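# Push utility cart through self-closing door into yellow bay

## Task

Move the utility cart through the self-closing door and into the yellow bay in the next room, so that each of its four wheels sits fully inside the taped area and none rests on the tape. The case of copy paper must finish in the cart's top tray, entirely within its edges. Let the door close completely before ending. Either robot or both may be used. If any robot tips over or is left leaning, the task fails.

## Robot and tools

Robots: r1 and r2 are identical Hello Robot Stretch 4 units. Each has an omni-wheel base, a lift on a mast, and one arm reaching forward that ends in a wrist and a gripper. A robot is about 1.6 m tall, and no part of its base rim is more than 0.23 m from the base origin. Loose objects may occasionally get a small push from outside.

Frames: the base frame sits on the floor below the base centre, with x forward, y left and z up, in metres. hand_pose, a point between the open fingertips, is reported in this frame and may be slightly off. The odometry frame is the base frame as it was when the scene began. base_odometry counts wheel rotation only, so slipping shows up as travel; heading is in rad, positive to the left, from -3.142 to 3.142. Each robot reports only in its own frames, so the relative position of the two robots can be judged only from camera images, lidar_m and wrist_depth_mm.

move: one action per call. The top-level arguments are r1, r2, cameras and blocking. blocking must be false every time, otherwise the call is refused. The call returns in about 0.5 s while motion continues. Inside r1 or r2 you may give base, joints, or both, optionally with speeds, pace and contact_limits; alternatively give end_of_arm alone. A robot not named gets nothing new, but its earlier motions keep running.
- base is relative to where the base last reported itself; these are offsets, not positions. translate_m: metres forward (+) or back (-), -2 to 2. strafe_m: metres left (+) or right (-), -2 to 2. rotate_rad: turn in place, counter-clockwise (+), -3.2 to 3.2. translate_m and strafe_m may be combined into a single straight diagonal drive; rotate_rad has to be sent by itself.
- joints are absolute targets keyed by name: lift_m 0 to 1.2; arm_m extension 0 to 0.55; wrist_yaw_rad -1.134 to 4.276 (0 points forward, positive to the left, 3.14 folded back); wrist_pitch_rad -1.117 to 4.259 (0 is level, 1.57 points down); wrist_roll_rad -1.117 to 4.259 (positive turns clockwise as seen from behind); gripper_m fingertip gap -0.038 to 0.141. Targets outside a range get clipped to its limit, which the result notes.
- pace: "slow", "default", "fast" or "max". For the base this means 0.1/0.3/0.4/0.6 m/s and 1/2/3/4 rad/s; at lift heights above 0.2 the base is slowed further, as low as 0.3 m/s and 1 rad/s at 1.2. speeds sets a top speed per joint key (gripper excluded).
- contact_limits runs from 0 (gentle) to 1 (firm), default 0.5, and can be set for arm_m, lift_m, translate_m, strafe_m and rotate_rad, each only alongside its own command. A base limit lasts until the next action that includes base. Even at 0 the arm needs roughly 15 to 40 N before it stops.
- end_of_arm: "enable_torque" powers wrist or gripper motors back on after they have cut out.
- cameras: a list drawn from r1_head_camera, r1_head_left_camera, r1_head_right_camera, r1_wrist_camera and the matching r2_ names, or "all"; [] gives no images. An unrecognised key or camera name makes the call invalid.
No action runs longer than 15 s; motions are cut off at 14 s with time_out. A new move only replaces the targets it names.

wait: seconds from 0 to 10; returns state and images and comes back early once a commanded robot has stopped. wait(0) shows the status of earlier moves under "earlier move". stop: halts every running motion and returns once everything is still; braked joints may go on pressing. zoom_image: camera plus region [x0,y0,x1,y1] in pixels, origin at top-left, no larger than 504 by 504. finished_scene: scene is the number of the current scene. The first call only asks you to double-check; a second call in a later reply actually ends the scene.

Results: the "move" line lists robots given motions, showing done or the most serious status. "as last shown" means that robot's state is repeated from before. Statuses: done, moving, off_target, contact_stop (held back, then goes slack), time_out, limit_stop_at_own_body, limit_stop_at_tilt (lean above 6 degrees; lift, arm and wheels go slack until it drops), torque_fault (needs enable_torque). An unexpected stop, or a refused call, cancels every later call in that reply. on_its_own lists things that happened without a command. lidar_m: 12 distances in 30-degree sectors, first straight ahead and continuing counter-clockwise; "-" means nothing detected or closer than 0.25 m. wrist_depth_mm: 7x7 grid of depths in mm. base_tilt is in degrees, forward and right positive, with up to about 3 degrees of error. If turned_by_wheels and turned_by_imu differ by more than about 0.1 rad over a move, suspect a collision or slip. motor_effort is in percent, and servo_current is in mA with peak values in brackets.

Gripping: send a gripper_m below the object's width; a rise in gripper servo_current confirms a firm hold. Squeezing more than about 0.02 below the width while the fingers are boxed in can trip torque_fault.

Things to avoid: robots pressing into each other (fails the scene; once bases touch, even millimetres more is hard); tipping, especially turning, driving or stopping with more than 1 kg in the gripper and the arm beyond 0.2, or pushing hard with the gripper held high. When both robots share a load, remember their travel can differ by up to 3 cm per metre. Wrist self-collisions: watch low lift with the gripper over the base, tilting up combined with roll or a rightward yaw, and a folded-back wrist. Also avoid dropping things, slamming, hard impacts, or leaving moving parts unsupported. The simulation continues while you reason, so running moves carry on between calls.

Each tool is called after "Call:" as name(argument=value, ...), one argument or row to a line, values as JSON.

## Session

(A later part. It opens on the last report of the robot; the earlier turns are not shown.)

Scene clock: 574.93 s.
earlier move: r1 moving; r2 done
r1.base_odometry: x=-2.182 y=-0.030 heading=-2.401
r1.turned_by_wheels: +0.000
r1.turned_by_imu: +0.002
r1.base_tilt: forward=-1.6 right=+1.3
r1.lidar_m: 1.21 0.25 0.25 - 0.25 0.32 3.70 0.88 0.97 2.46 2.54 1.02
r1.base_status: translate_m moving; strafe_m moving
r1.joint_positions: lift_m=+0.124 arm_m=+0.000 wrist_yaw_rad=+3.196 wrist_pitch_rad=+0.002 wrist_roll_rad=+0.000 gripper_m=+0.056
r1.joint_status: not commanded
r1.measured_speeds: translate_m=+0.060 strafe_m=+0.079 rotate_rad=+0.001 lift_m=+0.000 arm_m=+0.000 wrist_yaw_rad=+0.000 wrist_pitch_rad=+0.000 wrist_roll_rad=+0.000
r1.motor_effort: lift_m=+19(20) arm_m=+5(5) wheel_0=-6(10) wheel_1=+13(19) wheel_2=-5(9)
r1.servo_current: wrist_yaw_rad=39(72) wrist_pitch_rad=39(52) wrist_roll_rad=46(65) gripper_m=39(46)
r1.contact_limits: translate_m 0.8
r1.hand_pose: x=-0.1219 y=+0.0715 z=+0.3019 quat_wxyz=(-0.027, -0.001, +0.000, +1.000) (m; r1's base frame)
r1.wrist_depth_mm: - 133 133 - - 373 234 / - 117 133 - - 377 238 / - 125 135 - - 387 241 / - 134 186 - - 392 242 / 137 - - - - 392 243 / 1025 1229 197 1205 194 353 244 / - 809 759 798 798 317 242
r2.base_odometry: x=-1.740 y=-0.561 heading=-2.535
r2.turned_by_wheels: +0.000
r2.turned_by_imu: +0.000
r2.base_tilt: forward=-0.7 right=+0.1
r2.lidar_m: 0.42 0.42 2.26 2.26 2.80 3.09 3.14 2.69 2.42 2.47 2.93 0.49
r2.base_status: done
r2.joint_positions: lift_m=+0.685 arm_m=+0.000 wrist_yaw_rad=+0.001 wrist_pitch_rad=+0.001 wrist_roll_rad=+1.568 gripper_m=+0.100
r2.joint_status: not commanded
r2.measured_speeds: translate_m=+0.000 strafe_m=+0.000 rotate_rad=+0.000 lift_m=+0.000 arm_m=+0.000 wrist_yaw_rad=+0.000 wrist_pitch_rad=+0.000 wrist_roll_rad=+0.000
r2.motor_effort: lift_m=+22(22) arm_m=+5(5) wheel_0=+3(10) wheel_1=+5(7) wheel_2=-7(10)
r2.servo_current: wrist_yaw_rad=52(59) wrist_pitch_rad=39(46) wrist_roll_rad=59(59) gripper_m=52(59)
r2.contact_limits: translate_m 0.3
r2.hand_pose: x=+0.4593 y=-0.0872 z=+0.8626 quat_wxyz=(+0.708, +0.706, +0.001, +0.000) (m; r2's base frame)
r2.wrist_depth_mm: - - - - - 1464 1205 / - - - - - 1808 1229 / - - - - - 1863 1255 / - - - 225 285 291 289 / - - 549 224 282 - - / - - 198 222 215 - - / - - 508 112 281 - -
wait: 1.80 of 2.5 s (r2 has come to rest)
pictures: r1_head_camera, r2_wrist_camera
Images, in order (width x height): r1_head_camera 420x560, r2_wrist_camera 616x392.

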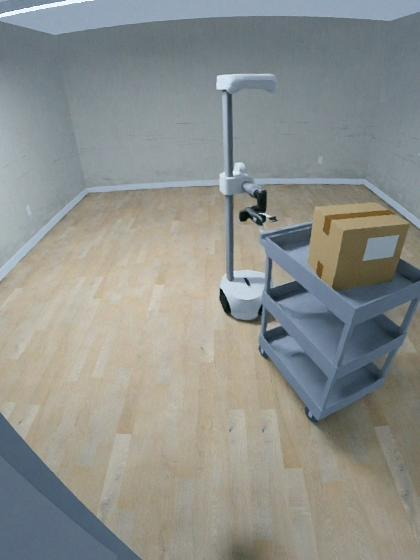

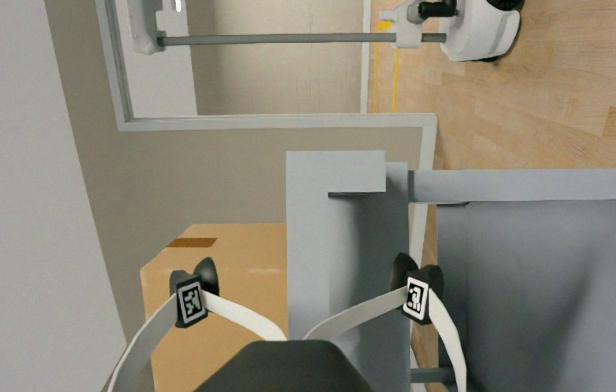

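Call:
move(
  r2={"base": {"translate_m": 0.03}, "pace": "slow", "contact_limits": {"translate_m": 0.3}},
  blocking=false,
  cameras=[],
)

Call:
wait(
  seconds=1.5,
  cameras=["r2_wrist_camera"],
)

Call:
move(
  r2={"joints": {"gripper_m": -0.012}},
  blocking=false,
  cameras=[],
)

Call:
wait(
  seconds=3,
  cameras=["r2_head_camera", "r1_head_camera"],
)

Scene clock: 583.60 s.
earlier move: r1 done
move: r2 moving
r1.base_odometry: x=-2.160 y=-0.262 heading=-2.401
r1.turned_by_wheels: +0.000
r1.turned_by_imu: +0.002
r1.base_tilt: forward=-1.6 right=+1.3
r1.lidar_m: 1.55 2.97 2.18 2.11 0.25 0.25 0.54 1.09 1.20 2.66 1.20 0.95
r1.base_status: done
r1.joint_positions: lift_m=+0.124 arm_m=+0.000 wrist_yaw_rad=+3.196 wrist_pitch_rad=+0.002 wrist_roll_rad=+0.000 gripper_m=+0.056
r1.joint_status: not commanded
r1.measured_speeds: translate_m=+0.000 strafe_m=+0.000 rotate_rad=+0.000 lift_m=+0.000 arm_m=+0.000 wrist_yaw_rad=+0.000 wrist_pitch_rad=+0.000 wrist_roll_rad=+0.000
r1.motor_effort: lift_m=+19(20) arm_m=+5(5) wheel_0=-5(6) wheel_1=+7(7) wheel_2=-2(2)
r1.servo_current: wrist_yaw_rad=59(65) wrist_pitch_rad=46(46) wrist_roll_rad=72(72) gripper_m=39(46)
r1.contact_limits: translate_m 0.8
r1.hand_pose: x=-0.1219 y=+0.0715 z=+0.3019 quat_wxyz=(-0.027, -0.001, +0.000, +1.000) (m; r1's base frame)
r1.wrist_depth_mm: - 133 133 - 394 247 - / - 116 133 - 399 248 187 / - 125 135 - 404 251 188 / - 134 186 - 413 253 190 / 137 - - - 413 254 191 / - 1229 197 1182 197 254 191 / - 809 759 798 415 224 190
r2.base_odometry: x=-1.750 y=-0.568 heading=-2.535
r2.turned_by_wheels: +0.000
r2.turned_by_imu: +0.001
r2.base_tilt: forward=-0.7 right=+0.1
r2.lidar_m: 0.40 0.42 2.26 2.29 2.79 3.11 3.12 2.67 2.43 2.45 2.91 0.46
r2.base_status: translate_m moving
r2.joint_positions: lift_m=+0.685 arm_m=+0.000 wrist_yaw_rad=+0.001 wrist_pitch_rad=+0.001 wrist_roll_rad=+1.568 gripper_m=+0.100
r2.joint_status: not commanded
r2.measured_speeds: translate_m=+0.048 strafe_m=+0.000 rotate_rad=+0.000 lift_m=+0.000 arm_m=+0.000 wrist_yaw_rad=+0.000 wrist_pitch_rad=+0.000 wrist_roll_rad=+0.000
r2.motor_effort: lift_m=+21(22) arm_m=+5(5) wheel_0=+4(9) wheel_1=+5(7) wheel_2=-9(12)
r2.servo_current: wrist_yaw_rad=46(65) wrist_pitch_rad=39(39) wrist_roll_rad=46(52) gripper_m=59(59)
r2.contact_limits: translate_m 0.3
r2.hand_pose: x=+0.4593 y=-0.0872 z=+0.8626 quat_wxyz=(+0.708, +0.706, +0.001, +0.000) (m; r2's base frame)
r2.wrist_depth_mm: - - - - - 1808 1205 / - - - - - 1808 1229 / - - - - - 1808 1229 / - - - 213 273 279 278 / - - 539 271 271 - - / - - 198 211 198 - - / - - 492 112 - - -
pictures: none
No camera images: "cameras" was empty.

Scene clock: 584.47 s.
earlier move: r2 done
r1.base_odometry: x=-2.160 y=-0.262 heading=-2.401
r1.turned_by_wheels: +0.000
r1.turned_by_imu: +0.000
r1.base_tilt: forward=-1.6 right=+1.3
r1.lidar_m: 1.54 2.95 2.16 2.11 0.25 0.25 0.55 1.12 1.15 2.65 1.20 0.95
r1.base_status: done
r1.joint_positions: lift_m=+0.124 arm_m=+0.000 wrist_yaw_rad=+3.196 wrist_pitch_rad=+0.002 wrist_roll_rad=+0.000 gripper_m=+0.056
r1.joint_status: not commanded
r1.measured_speeds: translate_m=+0.000 strafe_m=+0.000 rotate_rad=+0.000 lift_m=+0.000 arm_m=+0.000 wrist_yaw_rad=+0.000 wrist_pitch_rad=+0.000 wrist_roll_rad=+0.000
r1.motor_effort: lift_m=+19(20) arm_m=+5(5) wheel_0=-6(6) wheel_1=+7(7) wheel_2=-2(2)
r1.servo_current: wrist_yaw_rad=52(72) wrist_pitch_rad=52(52) wrist_roll_rad=39(72) gripper_m=39(46)
r1.contact_limits: translate_m 0.8
r1.hand_pose: x=-0.1219 y=+0.0715 z=+0.3019 quat_wxyz=(-0.027, -0.001, +0.000, +1.000) (m; r1's base frame)
r1.wrist_depth_mm: - 133 133 - 394 246 - / - 116 133 - 399 249 187 / - 125 135 - 404 250 189 / - 134 186 - 410 252 190 / 137 - - - 410 253 191 / - 1229 196 1205 197 255 190 / - 809 768 798 418 224 190
r2.base_odometry: x=-1.764 y=-0.578 heading=-2.535
r2.turned_by_wheels: +0.000
r2.turned_by_imu: +0.000
r2.base_tilt: forward=-0.7 right=+0.1
r2.lidar_m: 0.37 0.40 2.24 2.29 2.77 3.12 3.16 2.71 2.42 2.45 2.89 0.46
r2.base_status: done
r2.joint_positions: lift_m=+0.685 arm_m=+0.000 wrist_yaw_rad=+0.001 wrist_pitch_rad=+0.001 wrist_roll_rad=+1.568 gripper_m=+0.100
r2.joint_status: not commanded
r2.measured_speeds: translate_m=+0.000 strafe_m=+0.000 rotate_rad=+0.000 lift_m=+0.000 arm_m=+0.000 wrist_yaw_rad=+0.000 wrist_pitch_rad=+0.000 wrist_roll_rad=+0.000
r2.motor_effort: lift_m=+21(22) arm_m=+5(5) wheel_0=+3(9) wheel_1=+4(7) wheel_2=-7(12)
r2.servo_current: wrist_yaw_rad=52(65) wrist_pitch_rad=46(46) wrist_roll_rad=59(59) gripper_m=59(59)
r2.contact_limits: translate_m 0.3
r2.hand_pose: x=+0.4593 y=-0.0872 z=+0.8626 quat_wxyz=(+0.708, +0.706, +0.001, +0.000) (m; r2's base frame)
r2.wrist_depth_mm: - - - - - 1756 1229 / - - - - - 1808 1205 / - - - - - 1756 1255 / - - - 195 254 260 260 / - - 530 254 253 - - / - - 198 193 215 - - / - - 477 112 252 - -
wait: 0.87 of 1.5 s (r2 has come to rest)
pictures: r2_wrist_camera
Images, in order (width x height): r2_wrist_camera 616x392.

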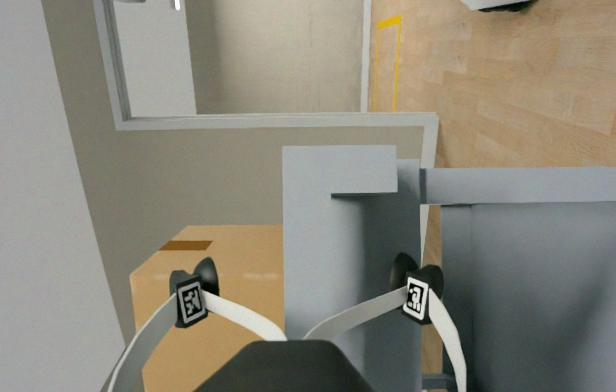

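Scene clock: 584.97 s.
move: r2 moving
r1.base_odometry: x=-2.160 y=-0.262 heading=-2.401
r1.turned_by_wheels: +0.000
r1.turned_by_imu: +0.000
r1.base_tilt: forward=-1.6 right=+1.3
r1.lidar_m: 1.54 2.97 2.17 2.11 0.25 0.25 0.53 1.11 1.20 2.67 1.19 0.98
r1.base_status: not commanded
r1.joint_positions: lift_m=+0.124 arm_m=+0.000 wrist_yaw_rad=+3.196 wrist_pitch_rad=+0.002 wrist_roll_rad=+0.000 gripper_m=+0.056
r1.joint_status: not commanded
r1.measured_speeds: translate_m=+0.000 strafe_m=+0.000 rotate_rad=+0.000 lift_m=+0.000 arm_m=+0.000 wrist_yaw_rad=+0.000 wrist_pitch_rad=+0.000 wrist_roll_rad=+0.000
r1.motor_effort: lift_m=+19(20) arm_m=+4(5) wheel_0=-6(6) wheel_1=+7(7) wheel_2=-2(2)
r1.servo_current: wrist_yaw_rad=46(72) wrist_pitch_rad=39(52) wrist_roll_rad=52(72) gripper_m=46(46)
r1.contact_limits: translate_m 0.8
r1.hand_pose: x=-0.1219 y=+0.0715 z=+0.3019 quat_wxyz=(-0.027, -0.001, +0.000, +1.000) (m; r1's base frame)
r1.wrist_depth_mm: - 133 133 - 392 246 - / - 116 133 - 399 249 187 / - 125 136 - 404 250 189 / - 134 186 - 410 253 190 / 137 - - - 413 253 190 / - 1205 197 1205 198 255 191 / - 809 759 798 418 224 191
r2.base_odometry: x=-1.764 y=-0.578 heading=-2.535
r2.turned_by_wheels: +0.000
r2.turned_by_imu: +0.000
r2.base_tilt: forward=-0.7 right=+0.0
r2.lidar_m: 0.39 0.41 2.24 2.26 2.72 3.13 3.17 2.71 2.43 2.46 2.91 0.49
r2.base_status: not commanded
r2.joint_positions: lift_m=+0.685 arm_m=+0.000 wrist_yaw_rad=+0.001 wrist_pitch_rad=+0.001 wrist_roll_rad=+1.568 gripper_m=+0.083
r2.joint_status: gripper_m moving
r2.measured_speeds: translate_m=+0.000 strafe_m=+0.000 rotate_rad=+0.000 lift_m=+0.000 arm_m=+0.000 wrist_yaw_rad=+0.000 wrist_pitch_rad=+0.000 wrist_roll_rad=+0.000
r2.motor_effort: lift_m=+21(22) arm_m=+5(5) wheel_0=+3(3) wheel_1=+4(5) wheel_2=-6(7)
r2.servo_current: wrist_yaw_rad=52(59) wrist_pitch_rad=46(46) wrist_roll_rad=52(59) gripper_m=104(104)
r2.contact_limits: translate_m 0.3
r2.hand_pose: x=+0.4593 y=-0.0872 z=+0.8626 quat_wxyz=(+0.708, +0.706, +0.001, +0.000) (m; r2's base frame)
r2.wrist_depth_mm: - - - - - 1808 1205 / - - - - - 1808 1205 / - - - - - 1808 1205 / - - - 195 255 260 262 / - - 535 253 254 - - / - - 196 193 202 - - / - 477 469 112 252 - -
pictures: none
No camera images: "cameras" was empty.

Scene clock: 586.33 s.
earlier move: r2 done
r1.base_odometry: x=-2.160 y=-0.262 heading=-2.401
r1.turned_by_wheels: +0.000
r1.turned_by_imu: +0.000
r1.base_tilt: forward=-1.6 right=+1.3
r1.lidar_m: 1.56 2.97 2.16 2.12 0.25 0.25 0.54 1.09 1.19 2.66 1.22 0.97
r1.base_status: not commanded
r1.joint_positions: lift_m=+0.124 arm_m=+0.000 wrist_yaw_rad=+3.196 wrist_pitch_rad=+0.002 wrist_roll_rad=+0.000 gripper_m=+0.056
r1.joint_status: not commanded
r1.measured_speeds: translate_m=+0.000 strafe_m=+0.000 rotate_rad=+0.000 lift_m=+0.000 arm_m=+0.000 wrist_yaw_rad=+0.000 wrist_pitch_rad=+0.000 wrist_roll_rad=+0.000
r1.motor_effort: lift_m=+19(20) arm_m=+4(5) wheel_0=-6(6) wheel_1=+7(7) wheel_2=-2(2)
r1.servo_current: wrist_yaw_rad=46(72) wrist_pitch_rad=33(52) wrist_roll_rad=26(72) gripper_m=46(52)
r1.contact_limits: translate_m 0.8
r1.hand_pose: x=-0.1219 y=+0.0715 z=+0.3019 quat_wxyz=(-0.027, -0.001, +0.000, +1.000) (m; r1's base frame)
r1.wrist_depth_mm: - 133 133 - 392 247 - / - 116 133 - 402 248 187 / - 125 136 - 404 251 189 / - 134 186 - 407 252 190 / 138 - - - 413 253 191 / - 1229 197 1205 197 254 191 / - 798 759 798 418 224 190
r2.base_odometry: x=-1.764 y=-0.578 heading=-2.535
r2.turned_by_wheels: +0.000
r2.turned_by_imu: +0.000
r2.base_tilt: forward=-0.6 right=+0.1
r2.lidar_m: 0.38 0.39 2.27 2.27 2.75 3.12 3.14 2.66 2.44 2.45 2.92 0.49
r2.base_status: not commanded
r2.joint_positions: lift_m=+0.685 arm_m=+0.000 wrist_yaw_rad=+0.001 wrist_pitch_rad=+0.001 wrist_roll_rad=+1.568 gripper_m=-0.011
r2.joint_status: all done
r2.measured_speeds: translate_m=+0.000 strafe_m=+0.000 rotate_rad=+0.000 lift_m=+0.000 arm_m=+0.000 wrist_yaw_rad=+0.000 wrist_pitch_rad=+0.000 wrist_roll_rad=+0.000
r2.motor_effort: lift_m=+21(22) arm_m=+5(5) wheel_0=+3(3) wheel_1=+4(5) wheel_2=-4(7)
r2.servo_current: wrist_yaw_rad=39(72) wrist_pitch_rad=39(46) wrist_roll_rad=46(59) gripper_m=111(215)
r2.contact_limits: translate_m 0.3
r2.hand_pose: x=+0.4593 y=-0.0872 z=+0.8626 quat_wxyz=(+0.708, +0.706, +0.001, +0.000) (m; r2's base frame)
r2.wrist_depth_mm: - - - - - 1808 1182 / - - - - - 1708 1229 / - - - - - 1708 1205 / - - - 187 247 255 254 / - - 525 187 247 - - / - - 187 186 185 - - / - 469 469 112 245 - -
wait: 1.37 of 3 s (r2 has come to rest)
pictures: r1_head_camera, r2_head_camera
Images, in order (width x height): r1_head_camera 420x560, r2_head_camera 420x560.

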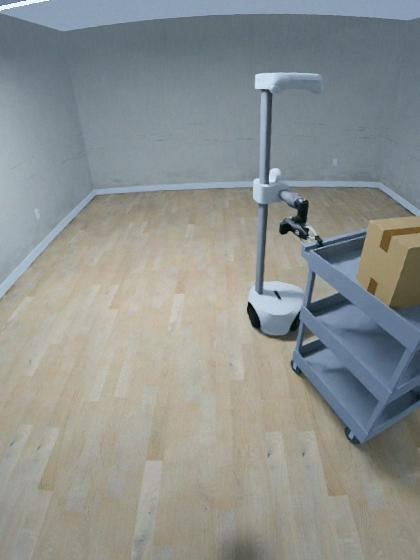

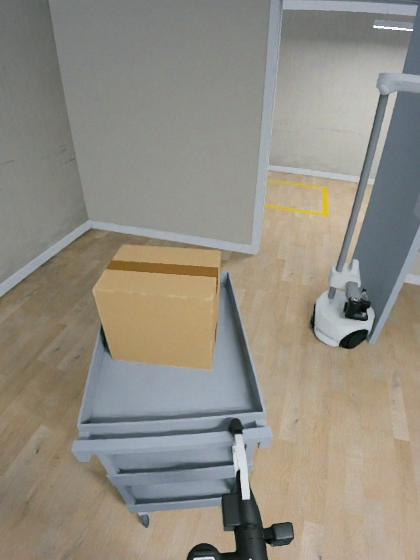

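Call:
move(
  r1={"base": {"translate_m": 0.14, "strafe_m": 0.03}, "pace": "slow", "contact_limits": {"translate_m": 0.8}},
  r2={"base": {"translate_m": -0.3}, "pace": "slow", "contact_limits": {"translate_m": 0.5}},
  blocking=false,
  cameras=[],
)

Call:
wait(
  seconds=4.5,
  cameras=[],
)

Call:
wait(
  seconds=3,
  cameras=["r2_head_camera", "r1_head_camera", "r1_head_left_camera"],
)

Scene clock: 600.40 s.
move: r1 moving; r2 moving
r1.base_odometry: x=-2.168 y=-0.272 heading=-2.401
r1.turned_by_wheels: +0.001
r1.turned_by_imu: +0.000
r1.base_tilt: forward=-1.6 right=+1.2
r1.lidar_m: 1.54 2.96 2.17 2.08 0.25 0.25 0.55 1.10 1.18 2.67 1.23 0.97
r1.base_status: translate_m moving; strafe_m moving
r1.joint_positions: lift_m=+0.124 arm_m=+0.000 wrist_yaw_rad=+3.196 wrist_pitch_rad=+0.002 wrist_roll_rad=+0.000 gripper_m=+0.056
r1.joint_status: not commanded
r1.measured_speeds: translate_m=+0.049 strafe_m=+0.011 rotate_rad=-0.002 lift_m=+0.000 arm_m=+0.000 wrist_yaw_rad=+0.000 wrist_pitch_rad=+0.000 wrist_roll_rad=+0.000
r1.motor_effort: lift_m=+20(20) arm_m=+5(5) wheel_0=+1(6) wheel_1=+11(12) wheel_2=-6(6)
r1.servo_current: wrist_yaw_rad=46(59) wrist_pitch_rad=33(52) wrist_roll_rad=52(59) gripper_m=39(46)
r1.contact_limits: translate_m 0.8
r1.hand_pose: x=-0.1219 y=+0.0715 z=+0.3019 quat_wxyz=(-0.027, -0.001, +0.000, +1.000) (m; r1's base frame)
r1.wrist_depth_mm: - 133 133 - 392 247 - / - 116 133 - 399 249 187 / - 125 135 - 404 251 189 / - 134 186 - 410 253 190 / 138 - - - 413 253 191 / - 1229 196 1205 197 254 190 / - 809 759 798 415 224 190
r2.base_odometry: x=-1.754 y=-0.571 heading=-2.535
r2.turned_by_wheels: +0.000
r2.turned_by_imu: +0.000
r2.base_tilt: forward=-0.6 right=+0.1
r2.lidar_m: 0.38 0.40 2.24 2.29 2.80 3.12 3.14 2.68 2.43 2.46 2.91 0.48
r2.base_status: translate_m moving
r2.joint_positions: lift_m=+0.685 arm_m=+0.000 wrist_yaw_rad=+0.001 wrist_pitch_rad=+0.001 wrist_roll_rad=+1.568 gripper_m=-0.011
r2.joint_status: not commanded
r2.measured_speeds: translate_m=-0.050 strafe_m=+0.000 rotate_rad=-0.003 lift_m=+0.000 arm_m=+0.000 wrist_yaw_rad=+0.000 wrist_pitch_rad=+0.000 wrist_roll_rad=+0.000
r2.motor_effort: lift_m=+21(22) arm_m=+4(5) wheel_0=-3(11) wheel_1=-6(7) wheel_2=+13(13)
r2.servo_current: wrist_yaw_rad=39(59) wrist_pitch_rad=46(46) wrist_roll_rad=52(59) gripper_m=104(117)
r2.contact_limits: translate_m 0.5
r2.hand_pose: x=+0.4593 y=-0.0872 z=+0.8626 quat_wxyz=(+0.708, +0.706, +0.001, +0.000) (m; r2's base frame)
r2.wrist_depth_mm: - - - - - 1708 1205 / - - - - - 1756 1229 / - - - - - 1708 1182 / - - - 189 250 255 256 / - - 525 189 248 - - / - - 186 188 185 - - / - 469 469 112 247 - -
pictures: none
No camera images: "cameras" was empty.

Scene clock: 602.60 s.
earlier move: r1 done; r2 moving
r1.base_odometry: x=-2.244 y=-0.378 heading=-2.401
r1.turned_by_wheels: +0.000
r1.turned_by_imu: +0.000
r1.base_tilt: forward=-1.6 right=+1.3
r1.lidar_m: 1.42 2.92 2.12 2.03 0.25 0.25 0.55 1.21 1.34 2.70 1.30 0.94
r1.base_status: done
r1.joint_positions: lift_m=+0.124 arm_m=+0.000 wrist_yaw_rad=+3.196 wrist_pitch_rad=+0.002 wrist_roll_rad=+0.000 gripper_m=+0.056
r1.joint_status: not commanded
r1.measured_speeds: translate_m=+0.000 strafe_m=+0.000 rotate_rad=+0.000 lift_m=+0.000 arm_m=+0.000 wrist_yaw_rad=+0.000 wrist_pitch_rad=+0.000 wrist_roll_rad=+0.000
r1.motor_effort: lift_m=+19(20) arm_m=+4(5) wheel_0=+2(6) wheel_1=+8(14) wheel_2=-1(6)
r1.servo_current: wrist_yaw_rad=59(65) wrist_pitch_rad=46(52) wrist_roll_rad=59(72) gripper_m=39(46)
r1.contact_limits: translate_m 0.8
r1.hand_pose: x=-0.1219 y=+0.0715 z=+0.3019 quat_wxyz=(-0.027, -0.001, +0.000, +1.000) (m; r1's base frame)
r1.wrist_depth_mm: - 133 133 - 418 243 - / - 117 133 - 430 246 186 / - 125 135 - 397 249 187 / - 134 187 - 399 250 189 / 138 - - - 402 252 190 / - 1229 196 1205 197 252 190 / - 820 759 798 407 223 189
r2.base_odometry: x=-1.583 y=-0.453 heading=-2.535
r2.turned_by_wheels: +0.001
r2.turned_by_imu: +0.002
r2.base_tilt: forward=-0.6 right=+0.0
r2.lidar_m: 0.44 0.46 2.32 2.35 2.92 2.91 2.97 2.59 2.34 2.40 2.94 0.53
r2.base_status: translate_m moving
r2.joint_positions: lift_m=+0.685 arm_m=+0.000 wrist_yaw_rad=+0.007 wrist_pitch_rad=+0.001 wrist_roll_rad=+1.568 gripper_m=-0.011
r2.joint_status: not commanded
r2.measured_speeds: translate_m=-0.101 strafe_m=+0.001 rotate_rad=+0.003 lift_m=+0.000 arm_m=+0.000 wrist_yaw_rad=+0.000 wrist_pitch_rad=+0.000 wrist_roll_rad=+0.000
r2.motor_effort: lift_m=+21(22) arm_m=+4(5) wheel_0=-1(12) wheel_1=-5(9) wheel_2=+13(15)
r2.servo_current: wrist_yaw_rad=52(72) wrist_pitch_rad=33(52) wrist_roll_rad=39(59) gripper_m=111(117)
r2.contact_limits: translate_m 0.5
r2.hand_pose: x=+0.4599 y=-0.0854 z=+0.8626 quat_wxyz=(+0.708, +0.706, +0.003, +0.002) (m; r2's base frame)
r2.wrist_depth_mm: - - - - - 1756 1182 / - - - - - 1756 1205 / - - - - - 1756 1229 / - - - 210 270 277 276 / - - 504 212 272 - - / - - 186 214 182 - - / - - 525 112 282 - -
wait: 2.20 of 4.5 s (r1 has come to rest)
pictures: none
No camera images: "cameras" was empty.

Scene clock: 604.20 s.
earlier move: r2 done
r1.base_odometry: x=-2.244 y=-0.378 heading=-2.401
r1.turned_by_wheels: +0.000
r1.turned_by_imu: +0.000
r1.base_tilt: forward=-1.6 right=+1.3
r1.lidar_m: 1.46 2.93 2.12 2.01 0.25 0.25 0.53 1.23 1.39 2.66 1.30 0.95
r1.base_status: done
r1.joint_positions: lift_m=+0.124 arm_m=+0.000 wrist_yaw_rad=+3.196 wrist_pitch_rad=+0.002 wrist_roll_rad=+0.000 gripper_m=+0.056
r1.joint_status: not commanded
r1.measured_speeds: translate_m=+0.000 strafe_m=+0.000 rotate_rad=+0.000 lift_m=+0.000 arm_m=+0.000 wrist_yaw_rad=+0.000 wrist_pitch_rad=+0.000 wrist_roll_rad=+0.000
r1.motor_effort: lift_m=+19(20) arm_m=+5(5) wheel_0=+1(6) wheel_1=+8(14) wheel_2=-1(6)
r1.servo_current: wrist_yaw_rad=59(65) wrist_pitch_rad=39(52) wrist_roll_rad=46(72) gripper_m=46(46)
r1.contact_limits: translate_m 0.8
r1.hand_pose: x=-0.1219 y=+0.0715 z=+0.3019 quat_wxyz=(-0.027, -0.001, +0.000, +1.000) (m; r1's base frame)
r1.wrist_depth_mm: - 133 133 - 421 244 - / - 117 133 - 430 245 186 / - 125 135 - 394 248 187 / - 134 186 - 399 251 189 / 138 - - - 402 252 190 / - 1229 197 1205 197 252 190 / - 809 759 798 407 223 190
r2.base_odometry: x=-1.518 y=-0.407 heading=-2.535
r2.turned_by_wheels: -0.001
r2.turned_by_imu: +0.000
r2.base_tilt: forward=-0.7 right=+0.1
r2.lidar_m: 0.50 0.55 2.34 2.38 2.92 2.83 2.89 2.59 2.33 2.34 2.91 1.73
r2.base_status: done
r2.joint_positions: lift_m=+0.685 arm_m=+0.000 wrist_yaw_rad=+0.003 wrist_pitch_rad=+0.001 wrist_roll_rad=+1.568 gripper_m=-0.011
r2.joint_status: not commanded
r2.measured_speeds: translate_m=+0.000 strafe_m=+0.000 rotate_rad=+0.000 lift_m=+0.000 arm_m=+0.000 wrist_yaw_rad=+0.000 wrist_pitch_rad=+0.000 wrist_roll_rad=+0.000
r2.motor_effort: lift_m=+18(22) arm_m=+4(5) wheel_0=-3(12) wheel_1=-4(9) wheel_2=+5(15)
r2.servo_current: wrist_yaw_rad=59(72) wrist_pitch_rad=39(52) wrist_roll_rad=46(59) gripper_m=72(117)
r2.contact_limits: translate_m 0.5
r2.hand_pose: x=+0.4595 y=-0.0866 z=+0.8630 quat_wxyz=(+0.708, +0.706, +0.001, +0.001) (m; r2's base frame)
r2.wrist_depth_mm: - - - - - 1708 1182 / - - - - - 1756 1229 / - - - - - 1808 1229 / - - - - 349 353 - / - - 585 285 349 - - / - - 190 194 185 - - / - - - 112 - - -
wait: 1.60 of 3 s (r2 has come to rest)
pictures: r1_head_camera, r1_head_left_camera, r2_head_camera
Images, in order (width x height): r1_head_camera 420x560, r1_head_left_camera 420x672, r2_head_camera 420x560.

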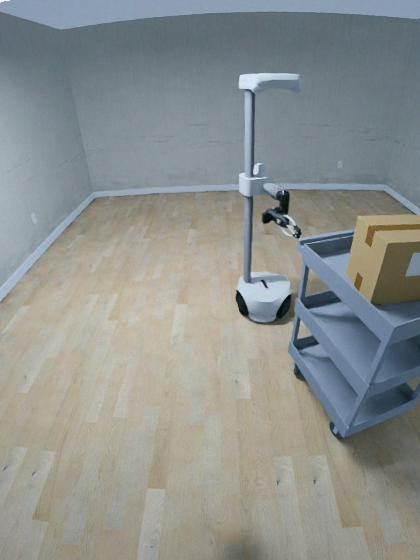

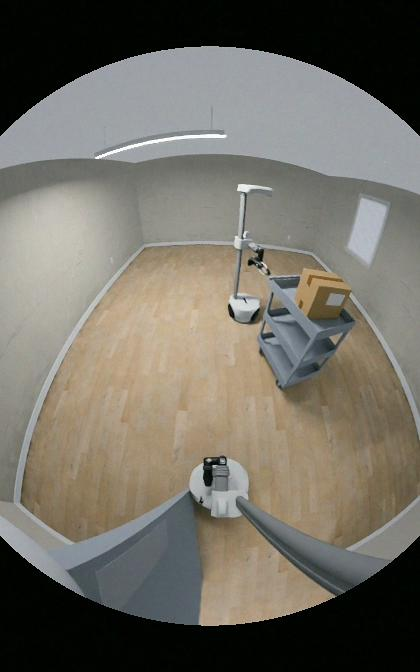

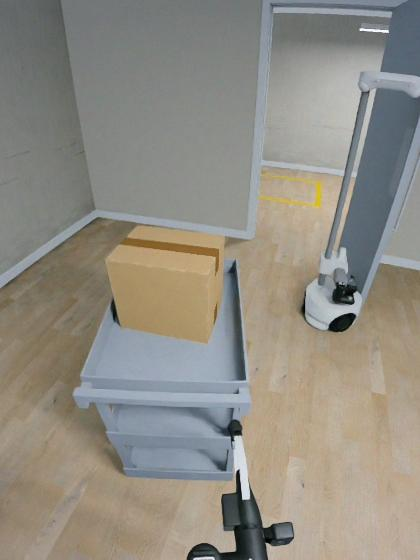

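Call:
zoom_image(
  camera="r2_head_camera",
  region=[60, 220, 270, 500],
)

Call:
move(
  r2={"joints": {"gripper_m": 0.1}},
  blocking=false,
  cameras=["r2_wrist_camera"],
)

Scaled by 1.800 from the camera's 420x560 image, which has a finer 1200x1600 frame.

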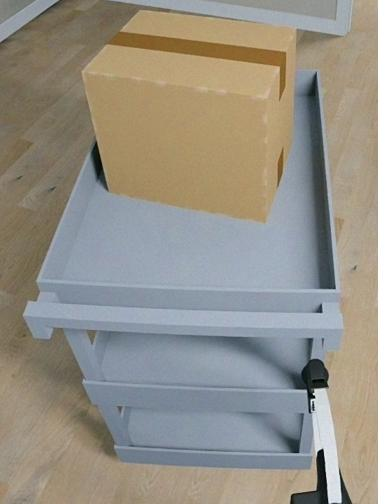

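Scene clock: 664.27 s.
move: r2 moving
r1.base_odometry: x=-2.244 y=-0.378 heading=-2.401
r1.turned_by_wheels: +0.000
r1.turned_by_imu: +0.000
r1.base_tilt: forward=-1.6 right=+1.3
r1.lidar_m: 1.48 2.91 2.12 2.02 0.25 0.25 0.52 1.25 1.39 2.68 1.28 0.95
r1.base_status: not commanded
r1.joint_positions: lift_m=+0.124 arm_m=+0.000 wrist_yaw_rad=+3.196 wrist_pitch_rad=+0.002 wrist_roll_rad=+0.000 gripper_m=+0.056
r1.joint_status: not commanded
r1.measured_speeds: translate_m=+0.000 strafe_m=+0.000 rotate_rad=+0.000 lift_m=+0.000 arm_m=+0.000 wrist_yaw_rad=+0.000 wrist_pitch_rad=+0.000 wrist_roll_rad=+0.000
r1.motor_effort: lift_m=+19(20) arm_m=+4(5) wheel_0=+2(2) wheel_1=+8(8) wheel_2=-1(1)
r1.servo_current: wrist_yaw_rad=59(59) wrist_pitch_rad=46(46) wrist_roll_rad=33(65) gripper_m=46(46)
r1.contact_limits: translate_m 0.8
r1.hand_pose: x=-0.1219 y=+0.0715 z=+0.3019 quat_wxyz=(-0.027, -0.001, +0.000, +1.000) (m; r1's base frame)
r1.wrist_depth_mm: - 133 133 - 421 244 - / - 116 133 - 430 245 186 / - 125 136 - 397 249 187 / - 134 186 - 399 250 189 / 138 - - - 402 252 190 / - 1255 196 1205 197 252 190 / - 809 759 809 407 223 190
r2.base_odometry: x=-1.518 y=-0.407 heading=-2.535
r2.turned_by_wheels: +0.000
r2.turned_by_imu: +0.000
r2.base_tilt: forward=-0.7 right=+0.1
r2.lidar_m: 0.50 0.53 2.36 2.38 2.94 2.85 2.88 2.59 2.33 2.32 2.88 1.77
r2.base_status: not commanded
r2.joint_positions: lift_m=+0.685 arm_m=+0.000 wrist_yaw_rad=+0.003 wrist_pitch_rad=+0.001 wrist_roll_rad=+1.568 gripper_m=+0.011
r2.joint_status: gripper_m moving
r2.measured_speeds: translate_m=+0.000 strafe_m=+0.000 rotate_rad=+0.000 lift_m=+0.000 arm_m=+0.000 wrist_yaw_rad=+0.000 wrist_pitch_rad=+0.000 wrist_roll_rad=+0.000
r2.motor_effort: lift_m=+18(18) arm_m=+4(4) wheel_0=-3(3) wheel_1=-4(4) wheel_2=+5(6)
r2.servo_current: wrist_yaw_rad=59(59) wrist_pitch_rad=39(46) wrist_roll_rad=39(59) gripper_m=65(111)
r2.contact_limits: translate_m 0.5
r2.hand_pose: x=+0.4595 y=-0.0866 z=+0.8630 quat_wxyz=(+0.708, +0.706, +0.001, +0.001) (m; r2's base frame)
r2.wrist_depth_mm: - - - - - 1618 1205 / - - - - - 1808 1205 / - - - - - 1863 1229 / - - - - 351 349 - / - - 585 286 347 - - / - - 192 200 188 - - / - - - 112 - - -
pictures: r2_wrist_camera
Images, in order (width x height): r2_wrist_camera 616x392.

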